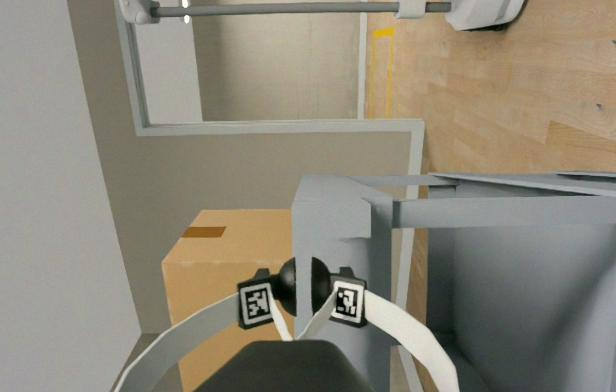

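Call:
move(
  r2={"base": {"translate_m": 0.098}, "pace": "slow", "contact_limits": {"translate_m": 0.3}},
  blocking=false,
  cameras=[],
)

Call:
wait(
  seconds=2.5,
  cameras=["r2_wrist_camera"],
)

Call:
move(
  r2={"joints": {"gripper_m": -0.03}},
  blocking=false,
  cameras=[],
)

Call:
wait(
  seconds=3,
  cameras=["r2_wrist_camera"],
)

Scene clock: 699.67 s.
earlier move: r2 done
move: r2 moving
r1.base_odometry: x=-2.244 y=-0.378 heading=-2.401
r1.turned_by_wheels: +0.000
r1.turned_by_imu: +0.000
r1.base_tilt: forward=-1.5 right=+1.3
r1.lidar_m: 1.45 2.92 2.13 2.02 0.25 0.25 0.50 1.23 1.37 2.68 1.26 0.96
r1.base_status: not commanded
r1.joint_positions: lift_m=+0.124 arm_m=+0.000 wrist_yaw_rad=+3.196 wrist_pitch_rad=+0.002 wrist_roll_rad=+0.000 gripper_m=+0.056
r1.joint_status: not commanded
r1.measured_speeds: translate_m=+0.000 strafe_m=+0.000 rotate_rad=+0.000 lift_m=+0.000 arm_m=+0.000 wrist_yaw_rad=+0.000 wrist_pitch_rad=+0.000 wrist_roll_rad=+0.000
r1.motor_effort: lift_m=+19(20) arm_m=+4(5) wheel_0=+2(2) wheel_1=+8(8) wheel_2=-1(1)
r1.servo_current: wrist_yaw_rad=72(72) wrist_pitch_rad=46(46) wrist_roll_rad=39(52) gripper_m=46(46)
r1.contact_limits: translate_m 0.8
r1.hand_pose: x=-0.1219 y=+0.0715 z=+0.3019 quat_wxyz=(-0.027, -0.001, +0.000, +1.000) (m; r1's base frame)
r1.wrist_depth_mm: - 133 133 - 421 243 - / - 116 133 - 430 246 186 / - 125 135 - 394 249 187 / - 134 186 - 399 251 189 / 137 - - - 402 252 190 / - 1229 196 1205 198 252 190 / - 809 750 798 407 223 189
r2.base_odometry: x=-1.528 y=-0.414 heading=-2.535
r2.turned_by_wheels: +0.000
r2.turned_by_imu: +0.001
r2.base_tilt: forward=-0.7 right=+0.1
r2.lidar_m: 0.44 0.53 2.34 2.39 2.93 2.83 2.88 2.59 2.34 2.36 2.92 1.75
r2.base_status: translate_m moving
r2.joint_positions: lift_m=+0.685 arm_m=+0.000 wrist_yaw_rad=+0.003 wrist_pitch_rad=+0.001 wrist_roll_rad=+1.568 gripper_m=+0.100
r2.joint_status: all done
r2.measured_speeds: translate_m=+0.049 strafe_m=+0.000 rotate_rad=-0.002 lift_m=+0.000 arm_m=+0.000 wrist_yaw_rad=+0.000 wrist_pitch_rad=+0.000 wrist_roll_rad=+0.000
r2.motor_effort: lift_m=+18(18) arm_m=+4(4) wheel_0=+4(8) wheel_1=+7(7) wheel_2=-9(9)
r2.servo_current: wrist_yaw_rad=46(52) wrist_pitch_rad=39(46) wrist_roll_rad=46(59) gripper_m=52(59)
r2.contact_limits: translate_m 0.3
r2.hand_pose: x=+0.4595 y=-0.0866 z=+0.8630 quat_wxyz=(+0.708, +0.706, +0.001, +0.001) (m; r2's base frame)
r2.wrist_depth_mm: - - - - - 1661 1205 / - - - - - 1808 1205 / - - - - - 1756 1255 / - - - - 338 340 - / - - 580 336 338 - - / - - 199 279 201 - - / - - 597 112 - - -
pictures: none
No camera images: "cameras" was empty.

Scene clock: 701.43 s.
earlier move: r2 done
r1.base_odometry: x=-2.244 y=-0.378 heading=-2.401
r1.turned_by_wheels: +0.000
r1.turned_by_imu: +0.000
r1.base_tilt: forward=-1.5 right=+1.3
r1.lidar_m: 1.47 2.93 2.13 2.00 0.25 0.25 0.55 1.25 1.39 2.70 1.28 0.95
r1.base_status: not commanded
r1.joint_positions: lift_m=+0.124 arm_m=+0.000 wrist_yaw_rad=+3.196 wrist_pitch_rad=+0.002 wrist_roll_rad=+0.000 gripper_m=+0.056
r1.joint_status: not commanded
r1.measured_speeds: translate_m=+0.000 strafe_m=+0.000 rotate_rad=+0.000 lift_m=+0.000 arm_m=+0.000 wrist_yaw_rad=+0.000 wrist_pitch_rad=+0.000 wrist_roll_rad=+0.000
r1.motor_effort: lift_m=+19(20) arm_m=+5(5) wheel_0=+2(2) wheel_1=+8(8) wheel_2=-1(1)
r1.servo_current: wrist_yaw_rad=59(72) wrist_pitch_rad=46(59) wrist_roll_rad=52(72) gripper_m=39(46)
r1.contact_limits: translate_m 0.8
r1.hand_pose: x=-0.1219 y=+0.0715 z=+0.3019 quat_wxyz=(-0.027, -0.001, +0.000, +1.000) (m; r1's base frame)
r1.wrist_depth_mm: - 133 133 - 421 243 - / - 116 133 - 427 245 186 / - 125 135 - 394 249 188 / - 134 186 - 399 250 189 / 138 - - - 402 251 190 / - 1205 197 1205 197 252 190 / - 809 759 798 407 224 190
r2.base_odometry: x=-1.598 y=-0.463 heading=-2.535
r2.turned_by_wheels: +0.000
r2.turned_by_imu: +0.001
r2.base_tilt: forward=-0.7 right=+0.1
r2.lidar_m: 0.39 0.42 2.32 2.35 2.89 2.92 2.95 2.61 2.36 2.38 2.95 0.50
r2.base_status: done
r2.joint_positions: lift_m=+0.685 arm_m=+0.000 wrist_yaw_rad=+0.003 wrist_pitch_rad=+0.001 wrist_roll_rad=+1.568 gripper_m=+0.100
r2.joint_status: all done
r2.measured_speeds: translate_m=+0.000 strafe_m=+0.000 rotate_rad=+0.000 lift_m=+0.000 arm_m=+0.000 wrist_yaw_rad=+0.000 wrist_pitch_rad=+0.000 wrist_roll_rad=+0.000
r2.motor_effort: lift_m=+17(18) arm_m=+4(5) wheel_0=+5(9) wheel_1=+4(8) wheel_2=-5(10)
r2.servo_current: wrist_yaw_rad=46(59) wrist_pitch_rad=33(46) wrist_roll_rad=59(59) gripper_m=52(59)
r2.contact_limits: translate_m 0.3
r2.hand_pose: x=+0.4595 y=-0.0866 z=+0.8630 quat_wxyz=(+0.708, +0.706, +0.001, +0.001) (m; r2's base frame)
r2.wrist_depth_mm: - - - - - 1756 1205 / - - - - - 1808 1182 / - - - - - 1756 1255 / - - - 778 255 251 - / - - 521 186 196 252 - / - - 199 187 216 - - / - - 484 112 253 - -
wait: 1.77 of 2.5 s (r2 has come to rest)
pictures: r2_wrist_camera
Images, in order (width x height): r2_wrist_camera 616x392.

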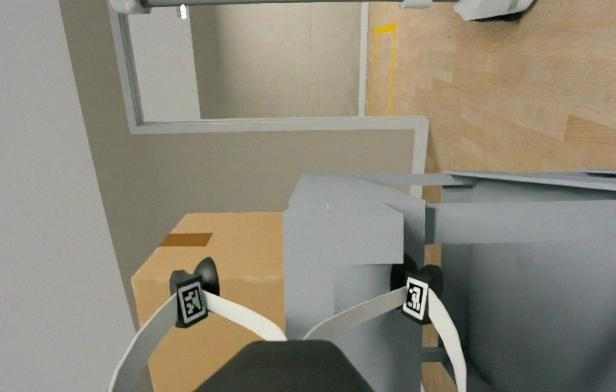

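Scene clock: 701.93 s.
move: r2 moving
r1.base_odometry: x=-2.244 y=-0.378 heading=-2.401
r1.turned_by_wheels: +0.000
r1.turned_by_imu: +0.000
r1.base_tilt: forward=-1.5 right=+1.3
r1.lidar_m: 1.47 2.90 2.11 2.00 0.25 0.25 0.52 1.24 1.33 2.70 1.29 0.96
r1.base_status: not commanded
r1.joint_positions: lift_m=+0.124 arm_m=+0.000 wrist_yaw_rad=+3.196 wrist_pitch_rad=+0.002 wrist_roll_rad=+0.000 gripper_m=+0.056
r1.joint_status: not commanded
r1.measured_speeds: translate_m=+0.000 strafe_m=+0.000 rotate_rad=+0.000 lift_m=+0.000 arm_m=+0.000 wrist_yaw_rad=+0.000 wrist_pitch_rad=+0.000 wrist_roll_rad=+0.000
r1.motor_effort: lift_m=+19(20) arm_m=+4(5) wheel_0=+1(2) wheel_1=+8(8) wheel_2=-1(1)
r1.servo_current: wrist_yaw_rad=59(65) wrist_pitch_rad=39(46) wrist_roll_rad=59(65) gripper_m=39(46)
r1.contact_limits: translate_m 0.8
r1.hand_pose: x=-0.1219 y=+0.0715 z=+0.3019 quat_wxyz=(-0.027, -0.001, +0.000, +1.000) (m; r1's base frame)
r1.wrist_depth_mm: - 133 133 - 421 243 - / - 117 133 - 433 246 186 / - 125 135 - 394 248 187 / - 134 186 - 399 251 189 / 138 - - - 402 251 190 / - 1229 197 1205 197 251 190 / - 820 768 798 407 223 190
r2.base_odometry: x=-1.598 y=-0.463 heading=-2.535
r2.turned_by_wheels: +0.000
r2.turned_by_imu: +0.000
r2.base_tilt: forward=-0.6 right=+0.1
r2.lidar_m: 0.42 0.43 2.31 2.35 2.88 2.93 2.98 2.60 2.37 2.40 2.93 0.49
r2.base_status: not commanded
r2.joint_positions: lift_m=+0.685 arm_m=+0.000 wrist_yaw_rad=+0.003 wrist_pitch_rad=+0.001 wrist_roll_rad=+1.568 gripper_m=+0.083
r2.joint_status: gripper_m moving
r2.measured_speeds: translate_m=+0.000 strafe_m=+0.000 rotate_rad=+0.000 lift_m=+0.000 arm_m=+0.000 wrist_yaw_rad=+0.000 wrist_pitch_rad=+0.000 wrist_roll_rad=+0.000
r2.motor_effort: lift_m=+18(18) arm_m=+4(4) wheel_0=+5(5) wheel_1=+4(4) wheel_2=-5(6)
r2.servo_current: wrist_yaw_rad=39(52) wrist_pitch_rad=39(46) wrist_roll_rad=46(59) gripper_m=98(111)
r2.contact_limits: translate_m 0.3
r2.hand_pose: x=+0.4595 y=-0.0866 z=+0.8630 quat_wxyz=(+0.708, +0.706, +0.001, +0.001) (m; r2's base frame)
r2.wrist_depth_mm: - - - - - 1756 1255 / - - - - - 1756 1205 / - - - - - 1808 1229 / - - - 768 255 251 - / - - 525 186 198 253 - / - - 196 188 202 - - / - - 488 112 254 - -
pictures: none
No camera images: "cameras" was empty.

Scene clock: 703.40 s.
earlier move: r2 done
r1.base_odometry: x=-2.244 y=-0.378 heading=-2.401
r1.turned_by_wheels: +0.000
r1.turned_by_imu: +0.000
r1.base_tilt: forward=-1.6 right=+1.3
r1.lidar_m: 1.47 2.91 2.12 2.02 0.25 0.25 0.52 1.23 1.37 2.67 1.29 0.95
r1.base_status: not commanded
r1.joint_positions: lift_m=+0.124 arm_m=+0.000 wrist_yaw_rad=+3.196 wrist_pitch_rad=+0.002 wrist_roll_rad=+0.000 gripper_m=+0.056
r1.joint_status: not commanded
r1.measured_speeds: translate_m=+0.000 strafe_m=+0.000 rotate_rad=+0.000 lift_m=+0.000 arm_m=+0.000 wrist_yaw_rad=+0.000 wrist_pitch_rad=+0.000 wrist_roll_rad=+0.000
r1.motor_effort: lift_m=+19(20) arm_m=+4(5) wheel_0=+2(2) wheel_1=+8(8) wheel_2=-1(1)
r1.servo_current: wrist_yaw_rad=52(65) wrist_pitch_rad=46(52) wrist_roll_rad=59(65) gripper_m=39(46)
r1.contact_limits: translate_m 0.8
r1.hand_pose: x=-0.1219 y=+0.0715 z=+0.3019 quat_wxyz=(-0.027, -0.001, +0.000, +1.000) (m; r1's base frame)
r1.wrist_depth_mm: - 133 133 - 421 244 - / - 116 133 - 430 245 186 / - 125 135 - 394 249 187 / - 134 186 - 399 250 189 / 137 - - - 404 252 190 / - 1229 196 1205 198 252 190 / - 809 759 809 407 223 190
r2.base_odometry: x=-1.598 y=-0.463 heading=-2.535
r2.turned_by_wheels: +0.000
r2.turned_by_imu: +0.000
r2.base_tilt: forward=-0.7 right=+0.1
r2.lidar_m: 0.40 0.41 2.31 2.35 2.90 2.94 2.94 2.62 2.36 2.41 2.95 0.49
r2.base_status: not commanded
r2.joint_positions: lift_m=+0.685 arm_m=+0.000 wrist_yaw_rad=+0.003 wrist_pitch_rad=+0.001 wrist_roll_rad=+1.568 gripper_m=-0.028
r2.joint_status: all done
r2.measured_speeds: translate_m=+0.000 strafe_m=+0.000 rotate_rad=+0.000 lift_m=+0.000 arm_m=+0.000 wrist_yaw_rad=+0.000 wrist_pitch_rad=+0.000 wrist_roll_rad=+0.000
r2.motor_effort: lift_m=+17(18) arm_m=+4(4) wheel_0=+4(5) wheel_1=+3(4) wheel_2=-2(6)
r2.servo_current: wrist_yaw_rad=46(59) wrist_pitch_rad=46(46) wrist_roll_rad=46(65) gripper_m=124(286)
r2.contact_limits: translate_m 0.3
r2.hand_pose: x=+0.4595 y=-0.0866 z=+0.8630 quat_wxyz=(+0.708, +0.706, +0.001, +0.001) (m; r2's base frame)
r2.wrist_depth_mm: - - - - - 1708 1182 / - - - - - 1756 1205 / - - - - - 1756 1229 / - - - 569 241 242 - / - - 504 175 176 243 - / - - 184 179 180 - - / - - 484 112 245 - -
wait: 1.47 of 3 s (r2 has come to rest)
pictures: r2_wrist_camera
Images, in order (width x height): r2_wrist_camera 616x392.

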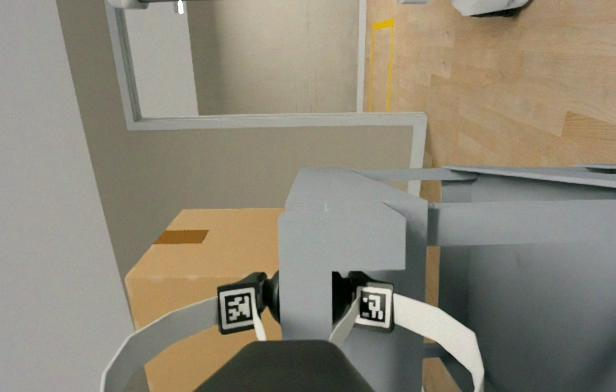

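Call:
move(
  r2={"base": {"translate_m": -0.281, "strafe_m": 0.105}, "pace": "slow", "contact_limits": {"translate_m": 0.5}},
  blocking=false,
  cameras=[],
)

Call:
wait(
  seconds=5,
  cameras=["r2_head_camera", "r2_wrist_camera"],
)

Scene clock: 709.70 s.
move: r2 moving
r1.base_odometry: x=-2.244 y=-0.378 heading=-2.401
r1.turned_by_wheels: +0.000
r1.turned_by_imu: +0.000
r1.base_tilt: forward=-1.6 right=+1.2
r1.lidar_m: 1.47 2.96 2.13 2.02 0.25 0.25 0.54 1.25 1.38 2.69 1.34 0.99
r1.base_status: not commanded
r1.joint_positions: lift_m=+0.124 arm_m=+0.000 wrist_yaw_rad=+3.196 wrist_pitch_rad=+0.002 wrist_roll_rad=+0.000 gripper_m=+0.056
r1.joint_status: not commanded
r1.measured_speeds: translate_m=+0.000 strafe_m=+0.000 rotate_rad=+0.000 lift_m=+0.000 arm_m=+0.000 wrist_yaw_rad=+0.000 wrist_pitch_rad=+0.000 wrist_roll_rad=+0.000
r1.motor_effort: lift_m=+19(20) arm_m=+4(5) wheel_0=+2(2) wheel_1=+8(8) wheel_2=-1(1)
r1.servo_current: wrist_yaw_rad=46(72) wrist_pitch_rad=33(46) wrist_roll_rad=39(59) gripper_m=39(52)
r1.contact_limits: translate_m 0.8
r1.hand_pose: x=-0.1219 y=+0.0715 z=+0.3019 quat_wxyz=(-0.027, -0.001, +0.000, +1.000) (m; r1's base frame)
r1.wrist_depth_mm: - 133 133 - 424 243 - / - 116 133 - 430 246 186 / - 125 136 - 397 249 187 / - 134 186 - 399 251 189 / 137 - - - 404 251 190 / - 1229 197 1205 198 251 190 / - 798 759 798 407 224 190
r2.base_odometry: x=-1.586 y=-0.460 heading=-2.534
r2.turned_by_wheels: +0.000
r2.turned_by_imu: +0.001
r2.base_tilt: forward=-0.6 right=+0.1
r2.lidar_m: 0.39 0.43 2.33 2.36 2.91 2.92 2.95 2.64 2.36 2.38 2.95 0.48
r2.base_status: translate_m moving; strafe_m moving
r2.joint_positions: lift_m=+0.685 arm_m=+0.000 wrist_yaw_rad=+0.004 wrist_pitch_rad=+0.001 wrist_roll_rad=+1.568 gripper_m=-0.028
r2.joint_status: not commanded
r2.measured_speeds: translate_m=-0.049 strafe_m=+0.019 rotate_rad=+0.002 lift_m=+0.000 arm_m=+0.000 wrist_yaw_rad=+0.005 wrist_pitch_rad=+0.000 wrist_roll_rad=+0.000
r2.motor_effort: lift_m=+17(18) arm_m=+4(5) wheel_0=-1(7) wheel_1=-6(6) wheel_2=+14(15)
r2.servo_current: wrist_yaw_rad=46(59) wrist_pitch_rad=39(46) wrist_roll_rad=52(59) gripper_m=130(130)
r2.contact_limits: translate_m 0.5
r2.hand_pose: x=+0.4596 y=-0.0863 z=+0.8630 quat_wxyz=(+0.708, +0.706, +0.002, +0.001) (m; r2's base frame)
r2.wrist_depth_mm: - - - - - 1756 1229 / - - - - - 1808 1229 / - - - - - 1808 1229 / - - - 597 241 240 - / - - 500 175 176 242 - / - - 185 179 181 - - / - - 492 112 247 - -
pictures: none
No camera images: "cameras" was empty.

Scene clock: 713.43 s.
earlier move: r2 done
r1.base_odometry: x=-2.244 y=-0.378 heading=-2.401
r1.turned_by_wheels: +0.000
r1.turned_by_imu: +0.000
r1.base_tilt: forward=-1.6 right=+1.3
r1.lidar_m: 1.47 2.94 2.11 2.01 0.25 0.25 0.54 1.22 1.37 2.70 2.77 1.13
r1.base_status: not commanded
r1.joint_positions: lift_m=+0.124 arm_m=+0.000 wrist_yaw_rad=+3.196 wrist_pitch_rad=+0.002 wrist_roll_rad=+0.000 gripper_m=+0.056
r1.joint_status: not commanded
r1.measured_speeds: translate_m=+0.000 strafe_m=+0.000 rotate_rad=+0.000 lift_m=+0.000 arm_m=+0.000 wrist_yaw_rad=+0.000 wrist_pitch_rad=+0.000 wrist_roll_rad=+0.000
r1.motor_effort: lift_m=+19(20) arm_m=+4(5) wheel_0=+1(2) wheel_1=+8(8) wheel_2=-1(1)
r1.servo_current: wrist_yaw_rad=52(78) wrist_pitch_rad=46(52) wrist_roll_rad=52(72) gripper_m=39(52)
r1.contact_limits: translate_m 0.8
r1.hand_pose: x=-0.1219 y=+0.0715 z=+0.3019 quat_wxyz=(-0.027, -0.001, +0.000, +1.000) (m; r1's base frame)
r1.wrist_depth_mm: - 133 133 - 421 243 - / - 116 133 - 430 246 186 / - 125 135 - 397 249 187 / - 134 186 - 399 251 189 / 137 - - - 402 251 190 / - 1229 197 1205 197 252 190 / - 820 759 809 407 223 190
r2.base_odometry: x=-1.308 y=-0.389 heading=-2.534
r2.turned_by_wheels: +0.000
r2.turned_by_imu: +0.002
r2.base_tilt: forward=-0.7 right=+0.1
r2.lidar_m: 0.43 0.47 2.29 2.32 2.89 2.63 2.65 2.61 2.36 2.39 2.96 0.46
r2.base_status: done
r2.joint_positions: lift_m=+0.685 arm_m=+0.000 wrist_yaw_rad=+0.008 wrist_pitch_rad=+0.001 wrist_roll_rad=+1.569 gripper_m=-0.028
r2.joint_status: not commanded
r2.measured_speeds: translate_m=+0.000 strafe_m=+0.000 rotate_rad=+0.000 lift_m=+0.000 arm_m=+0.000 wrist_yaw_rad=+0.000 wrist_pitch_rad=+0.000 wrist_roll_rad=+0.000
r2.motor_effort: lift_m=+17(18) arm_m=+4(5) wheel_0=+0(8) wheel_1=-4(7) wheel_2=+10(16)
r2.servo_current: wrist_yaw_rad=52(72) wrist_pitch_rad=46(46) wrist_roll_rad=52(59) gripper_m=124(137)
r2.contact_limits: translate_m 0.5
r2.hand_pose: x=+0.4599 y=-0.0852 z=+0.8630 quat_wxyz=(+0.708, +0.706, +0.003, +0.003) (m; r2's base frame)
r2.wrist_depth_mm: - - - - - 1708 1182 / - - - - - 1708 1205 / - - - 609 - - - / - - 504 224 221 231 231 / - - 466 167 167 - - / - - 183 171 171 - - / - - 603 112 - - -
wait: 3.73 of 5 s (r2 has come to rest)
pictures: r2_head_camera, r2_wrist_camera
Images, in order (width x height): r2_head_camera 420x560, r2_wrist_camera 616x392.

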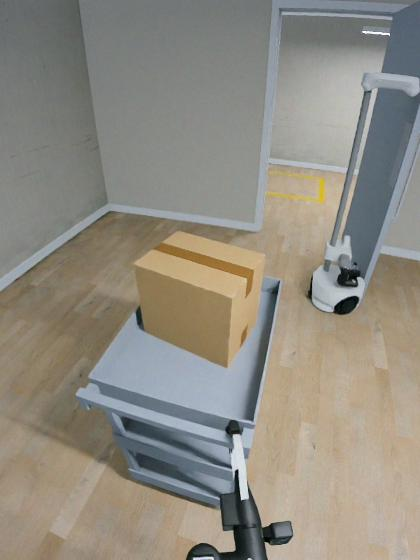

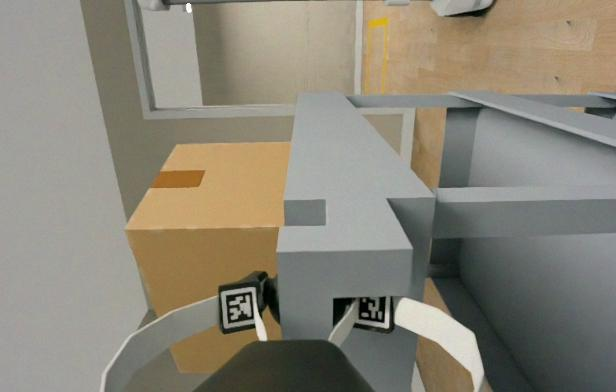

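Call:
move(
  r2={"base": {"translate_m": -0.159, "strafe_m": 0.06}, "pace": "slow", "contact_limits": {"translate_m": 0.5}},
  blocking=false,
  cameras=[],
)

Call:
wait(
  seconds=4,
  cameras=["r2_head_camera", "r1_head_camera"],
)

Call:
zoom_image(
  camera="r2_head_camera",
  region=[60, 220, 290, 500],
)

Scene clock: 721.17 s.
move: r2 moving
r1.base_odometry: x=-2.244 y=-0.378 heading=-2.401
r1.turned_by_wheels: +0.000
r1.turned_by_imu: +0.000
r1.base_tilt: forward=-1.6 right=+1.3
r1.lidar_m: 1.45 2.93 2.12 2.03 0.25 0.25 0.53 1.21 1.37 2.68 2.79 1.15
r1.base_status: not commanded
r1.joint_positions: lift_m=+0.124 arm_m=+0.000 wrist_yaw_rad=+3.196 wrist_pitch_rad=+0.002 wrist_roll_rad=+0.000 gripper_m=+0.056
r1.joint_status: not commanded
r1.measured_speeds: translate_m=+0.000 strafe_m=+0.000 rotate_rad=+0.000 lift_m=+0.000 arm_m=+0.000 wrist_yaw_rad=+0.000 wrist_pitch_rad=+0.000 wrist_roll_rad=+0.000
r1.motor_effort: lift_m=+19(20) arm_m=+4(5) wheel_0=+2(2) wheel_1=+8(8) wheel_2=-1(1)
r1.servo_current: wrist_yaw_rad=59(59) wrist_pitch_rad=46(46) wrist_roll_rad=46(52) gripper_m=39(46)
r1.contact_limits: translate_m 0.8
r1.hand_pose: x=-0.1219 y=+0.0715 z=+0.3019 quat_wxyz=(-0.027, -0.001, +0.000, +1.000) (m; r1's base frame)
r1.wrist_depth_mm: - 133 133 - 424 243 - / - 116 133 - 430 245 186 / - 125 135 - 397 249 187 / - 134 186 - 399 250 189 / 138 - - - 402 251 190 / - 1205 196 1205 197 252 190 / - 809 759 798 410 223 190
r2.base_odometry: x=-1.295 y=-0.386 heading=-2.534
r2.turned_by_wheels: +0.000
r2.turned_by_imu: +0.001
r2.base_tilt: forward=-0.6 right=+0.0
r2.lidar_m: 0.43 0.49 2.31 2.31 2.91 2.64 2.65 2.63 2.36 2.39 2.94 0.46
r2.base_status: translate_m moving; strafe_m moving
r2.joint_positions: lift_m=+0.685 arm_m=+0.000 wrist_yaw_rad=+0.008 wrist_pitch_rad=+0.001 wrist_roll_rad=+1.569 gripper_m=-0.028
r2.joint_status: not commanded
r2.measured_speeds: translate_m=-0.049 strafe_m=+0.018 rotate_rad=+0.000 lift_m=+0.000 arm_m=+0.000 wrist_yaw_rad=+0.000 wrist_pitch_rad=+0.000 wrist_roll_rad=+0.001
r2.motor_effort: lift_m=+18(18) arm_m=+4(4) wheel_0=-7(7) wheel_1=-6(6) wheel_2=+15(15)
r2.servo_current: wrist_yaw_rad=46(59) wrist_pitch_rad=46(46) wrist_roll_rad=46(52) gripper_m=124(130)
r2.contact_limits: translate_m 0.5
r2.hand_pose: x=+0.4599 y=-0.0852 z=+0.8630 quat_wxyz=(+0.708, +0.706, +0.003, +0.003) (m; r2's base frame)
r2.wrist_depth_mm: - - - - - 1756 1229 / - - - - - 1756 1205 / - - - 603 - - - / - - 500 222 220 230 232 / - - 469 167 167 - - / - - 184 172 171 - - / - - 609 112 - - -
pictures: none
No camera images: "cameras" was empty.

Scene clock: 723.57 s.
earlier move: r2 done
r1.base_odometry: x=-2.244 y=-0.378 heading=-2.401
r1.turned_by_wheels: +0.000
r1.turned_by_imu: +0.000
r1.base_tilt: forward=-1.6 right=+1.3
r1.lidar_m: 1.29 2.89 2.13 2.03 0.25 0.25 0.51 1.22 1.35 2.67 2.80 1.29
r1.base_status: not commanded
r1.joint_positions: lift_m=+0.124 arm_m=+0.000 wrist_yaw_rad=+3.196 wrist_pitch_rad=+0.002 wrist_roll_rad=+0.000 gripper_m=+0.056
r1.joint_status: not commanded
r1.measured_speeds: translate_m=+0.000 strafe_m=+0.000 rotate_rad=+0.000 lift_m=+0.000 arm_m=+0.000 wrist_yaw_rad=+0.000 wrist_pitch_rad=+0.000 wrist_roll_rad=+0.000
r1.motor_effort: lift_m=+20(20) arm_m=+5(5) wheel_0=+2(2) wheel_1=+8(8) wheel_2=-1(1)
r1.servo_current: wrist_yaw_rad=52(72) wrist_pitch_rad=46(52) wrist_roll_rad=33(59) gripper_m=33(46)
r1.contact_limits: translate_m 0.8
r1.hand_pose: x=-0.1219 y=+0.0715 z=+0.3019 quat_wxyz=(-0.027, -0.001, +0.000, +1.000) (m; r1's base frame)
r1.wrist_depth_mm: - 133 133 - 421 243 - / - 116 133 - 430 246 186 / - 125 135 - 394 249 187 / - 134 186 - 399 250 189 / 138 - - - 402 252 190 / - 1229 197 1205 197 251 190 / - 809 759 798 407 223 189
r2.base_odometry: x=-1.143 y=-0.348 heading=-2.535
r2.turned_by_wheels: +0.000
r2.turned_by_imu: +0.000
r2.base_tilt: forward=-0.7 right=+0.1
r2.lidar_m: 0.42 0.52 2.31 2.31 2.73 2.46 2.50 2.60 2.35 2.39 2.95 0.45
r2.base_status: done
r2.joint_positions: lift_m=+0.685 arm_m=+0.000 wrist_yaw_rad=+0.004 wrist_pitch_rad=+0.001 wrist_roll_rad=+1.571 gripper_m=-0.028
r2.joint_status: not commanded
r2.measured_speeds: translate_m=+0.000 strafe_m=+0.000 rotate_rad=+0.000 lift_m=+0.000 arm_m=+0.000 wrist_yaw_rad=+0.000 wrist_pitch_rad=+0.000 wrist_roll_rad=+0.000
r2.motor_effort: lift_m=+18(18) arm_m=+4(4) wheel_0=-3(8) wheel_1=-5(8) wheel_2=+6(15)
r2.servo_current: wrist_yaw_rad=46(65) wrist_pitch_rad=39(46) wrist_roll_rad=46(59) gripper_m=117(130)
r2.contact_limits: translate_m 0.5
r2.hand_pose: x=+0.4596 y=-0.0864 z=+0.8630 quat_wxyz=(+0.707, +0.707, +0.001, +0.001) (m; r2's base frame)
r2.wrist_depth_mm: - - - - - 1708 1205 / - - - 741 - - - / - - 559 564 322 - - / - 496 459 220 217 225 226 / - - 492 163 164 - - / - - 183 172 170 768 - / - - - 112 274 - -
wait: 2.40 of 4 s (r2 has come to rest)
pictures: r1_head_camera, r2_head_camera
Images, in order (width x height): r1_head_camera 420x560, r2_head_camera 420x560.

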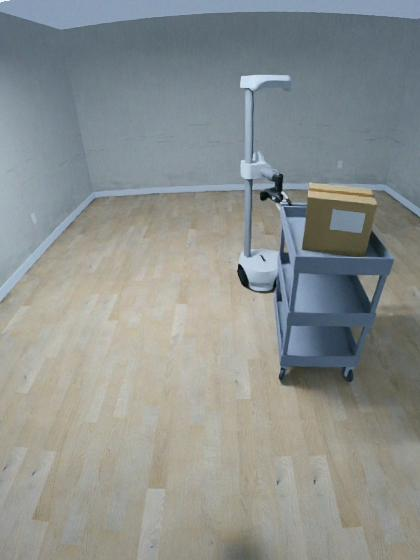

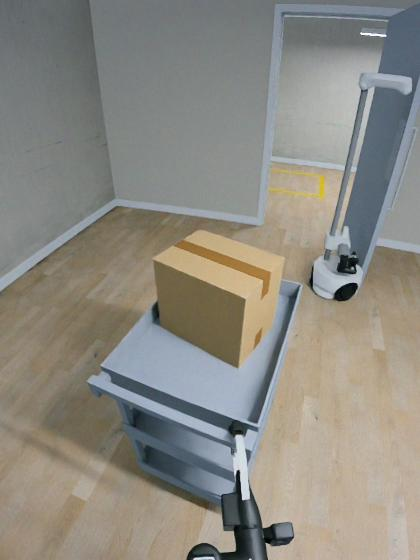

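Scaled by 1.800 from the camera's 420x560 image, which has a finer 1200x1600 frame.

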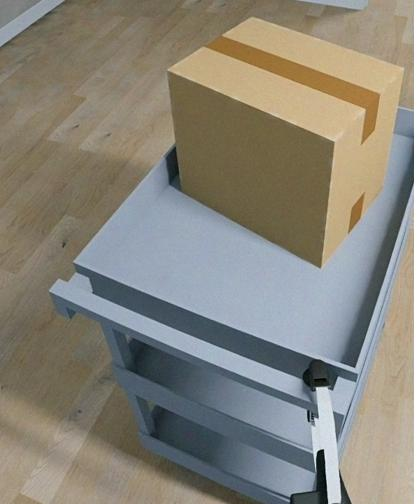

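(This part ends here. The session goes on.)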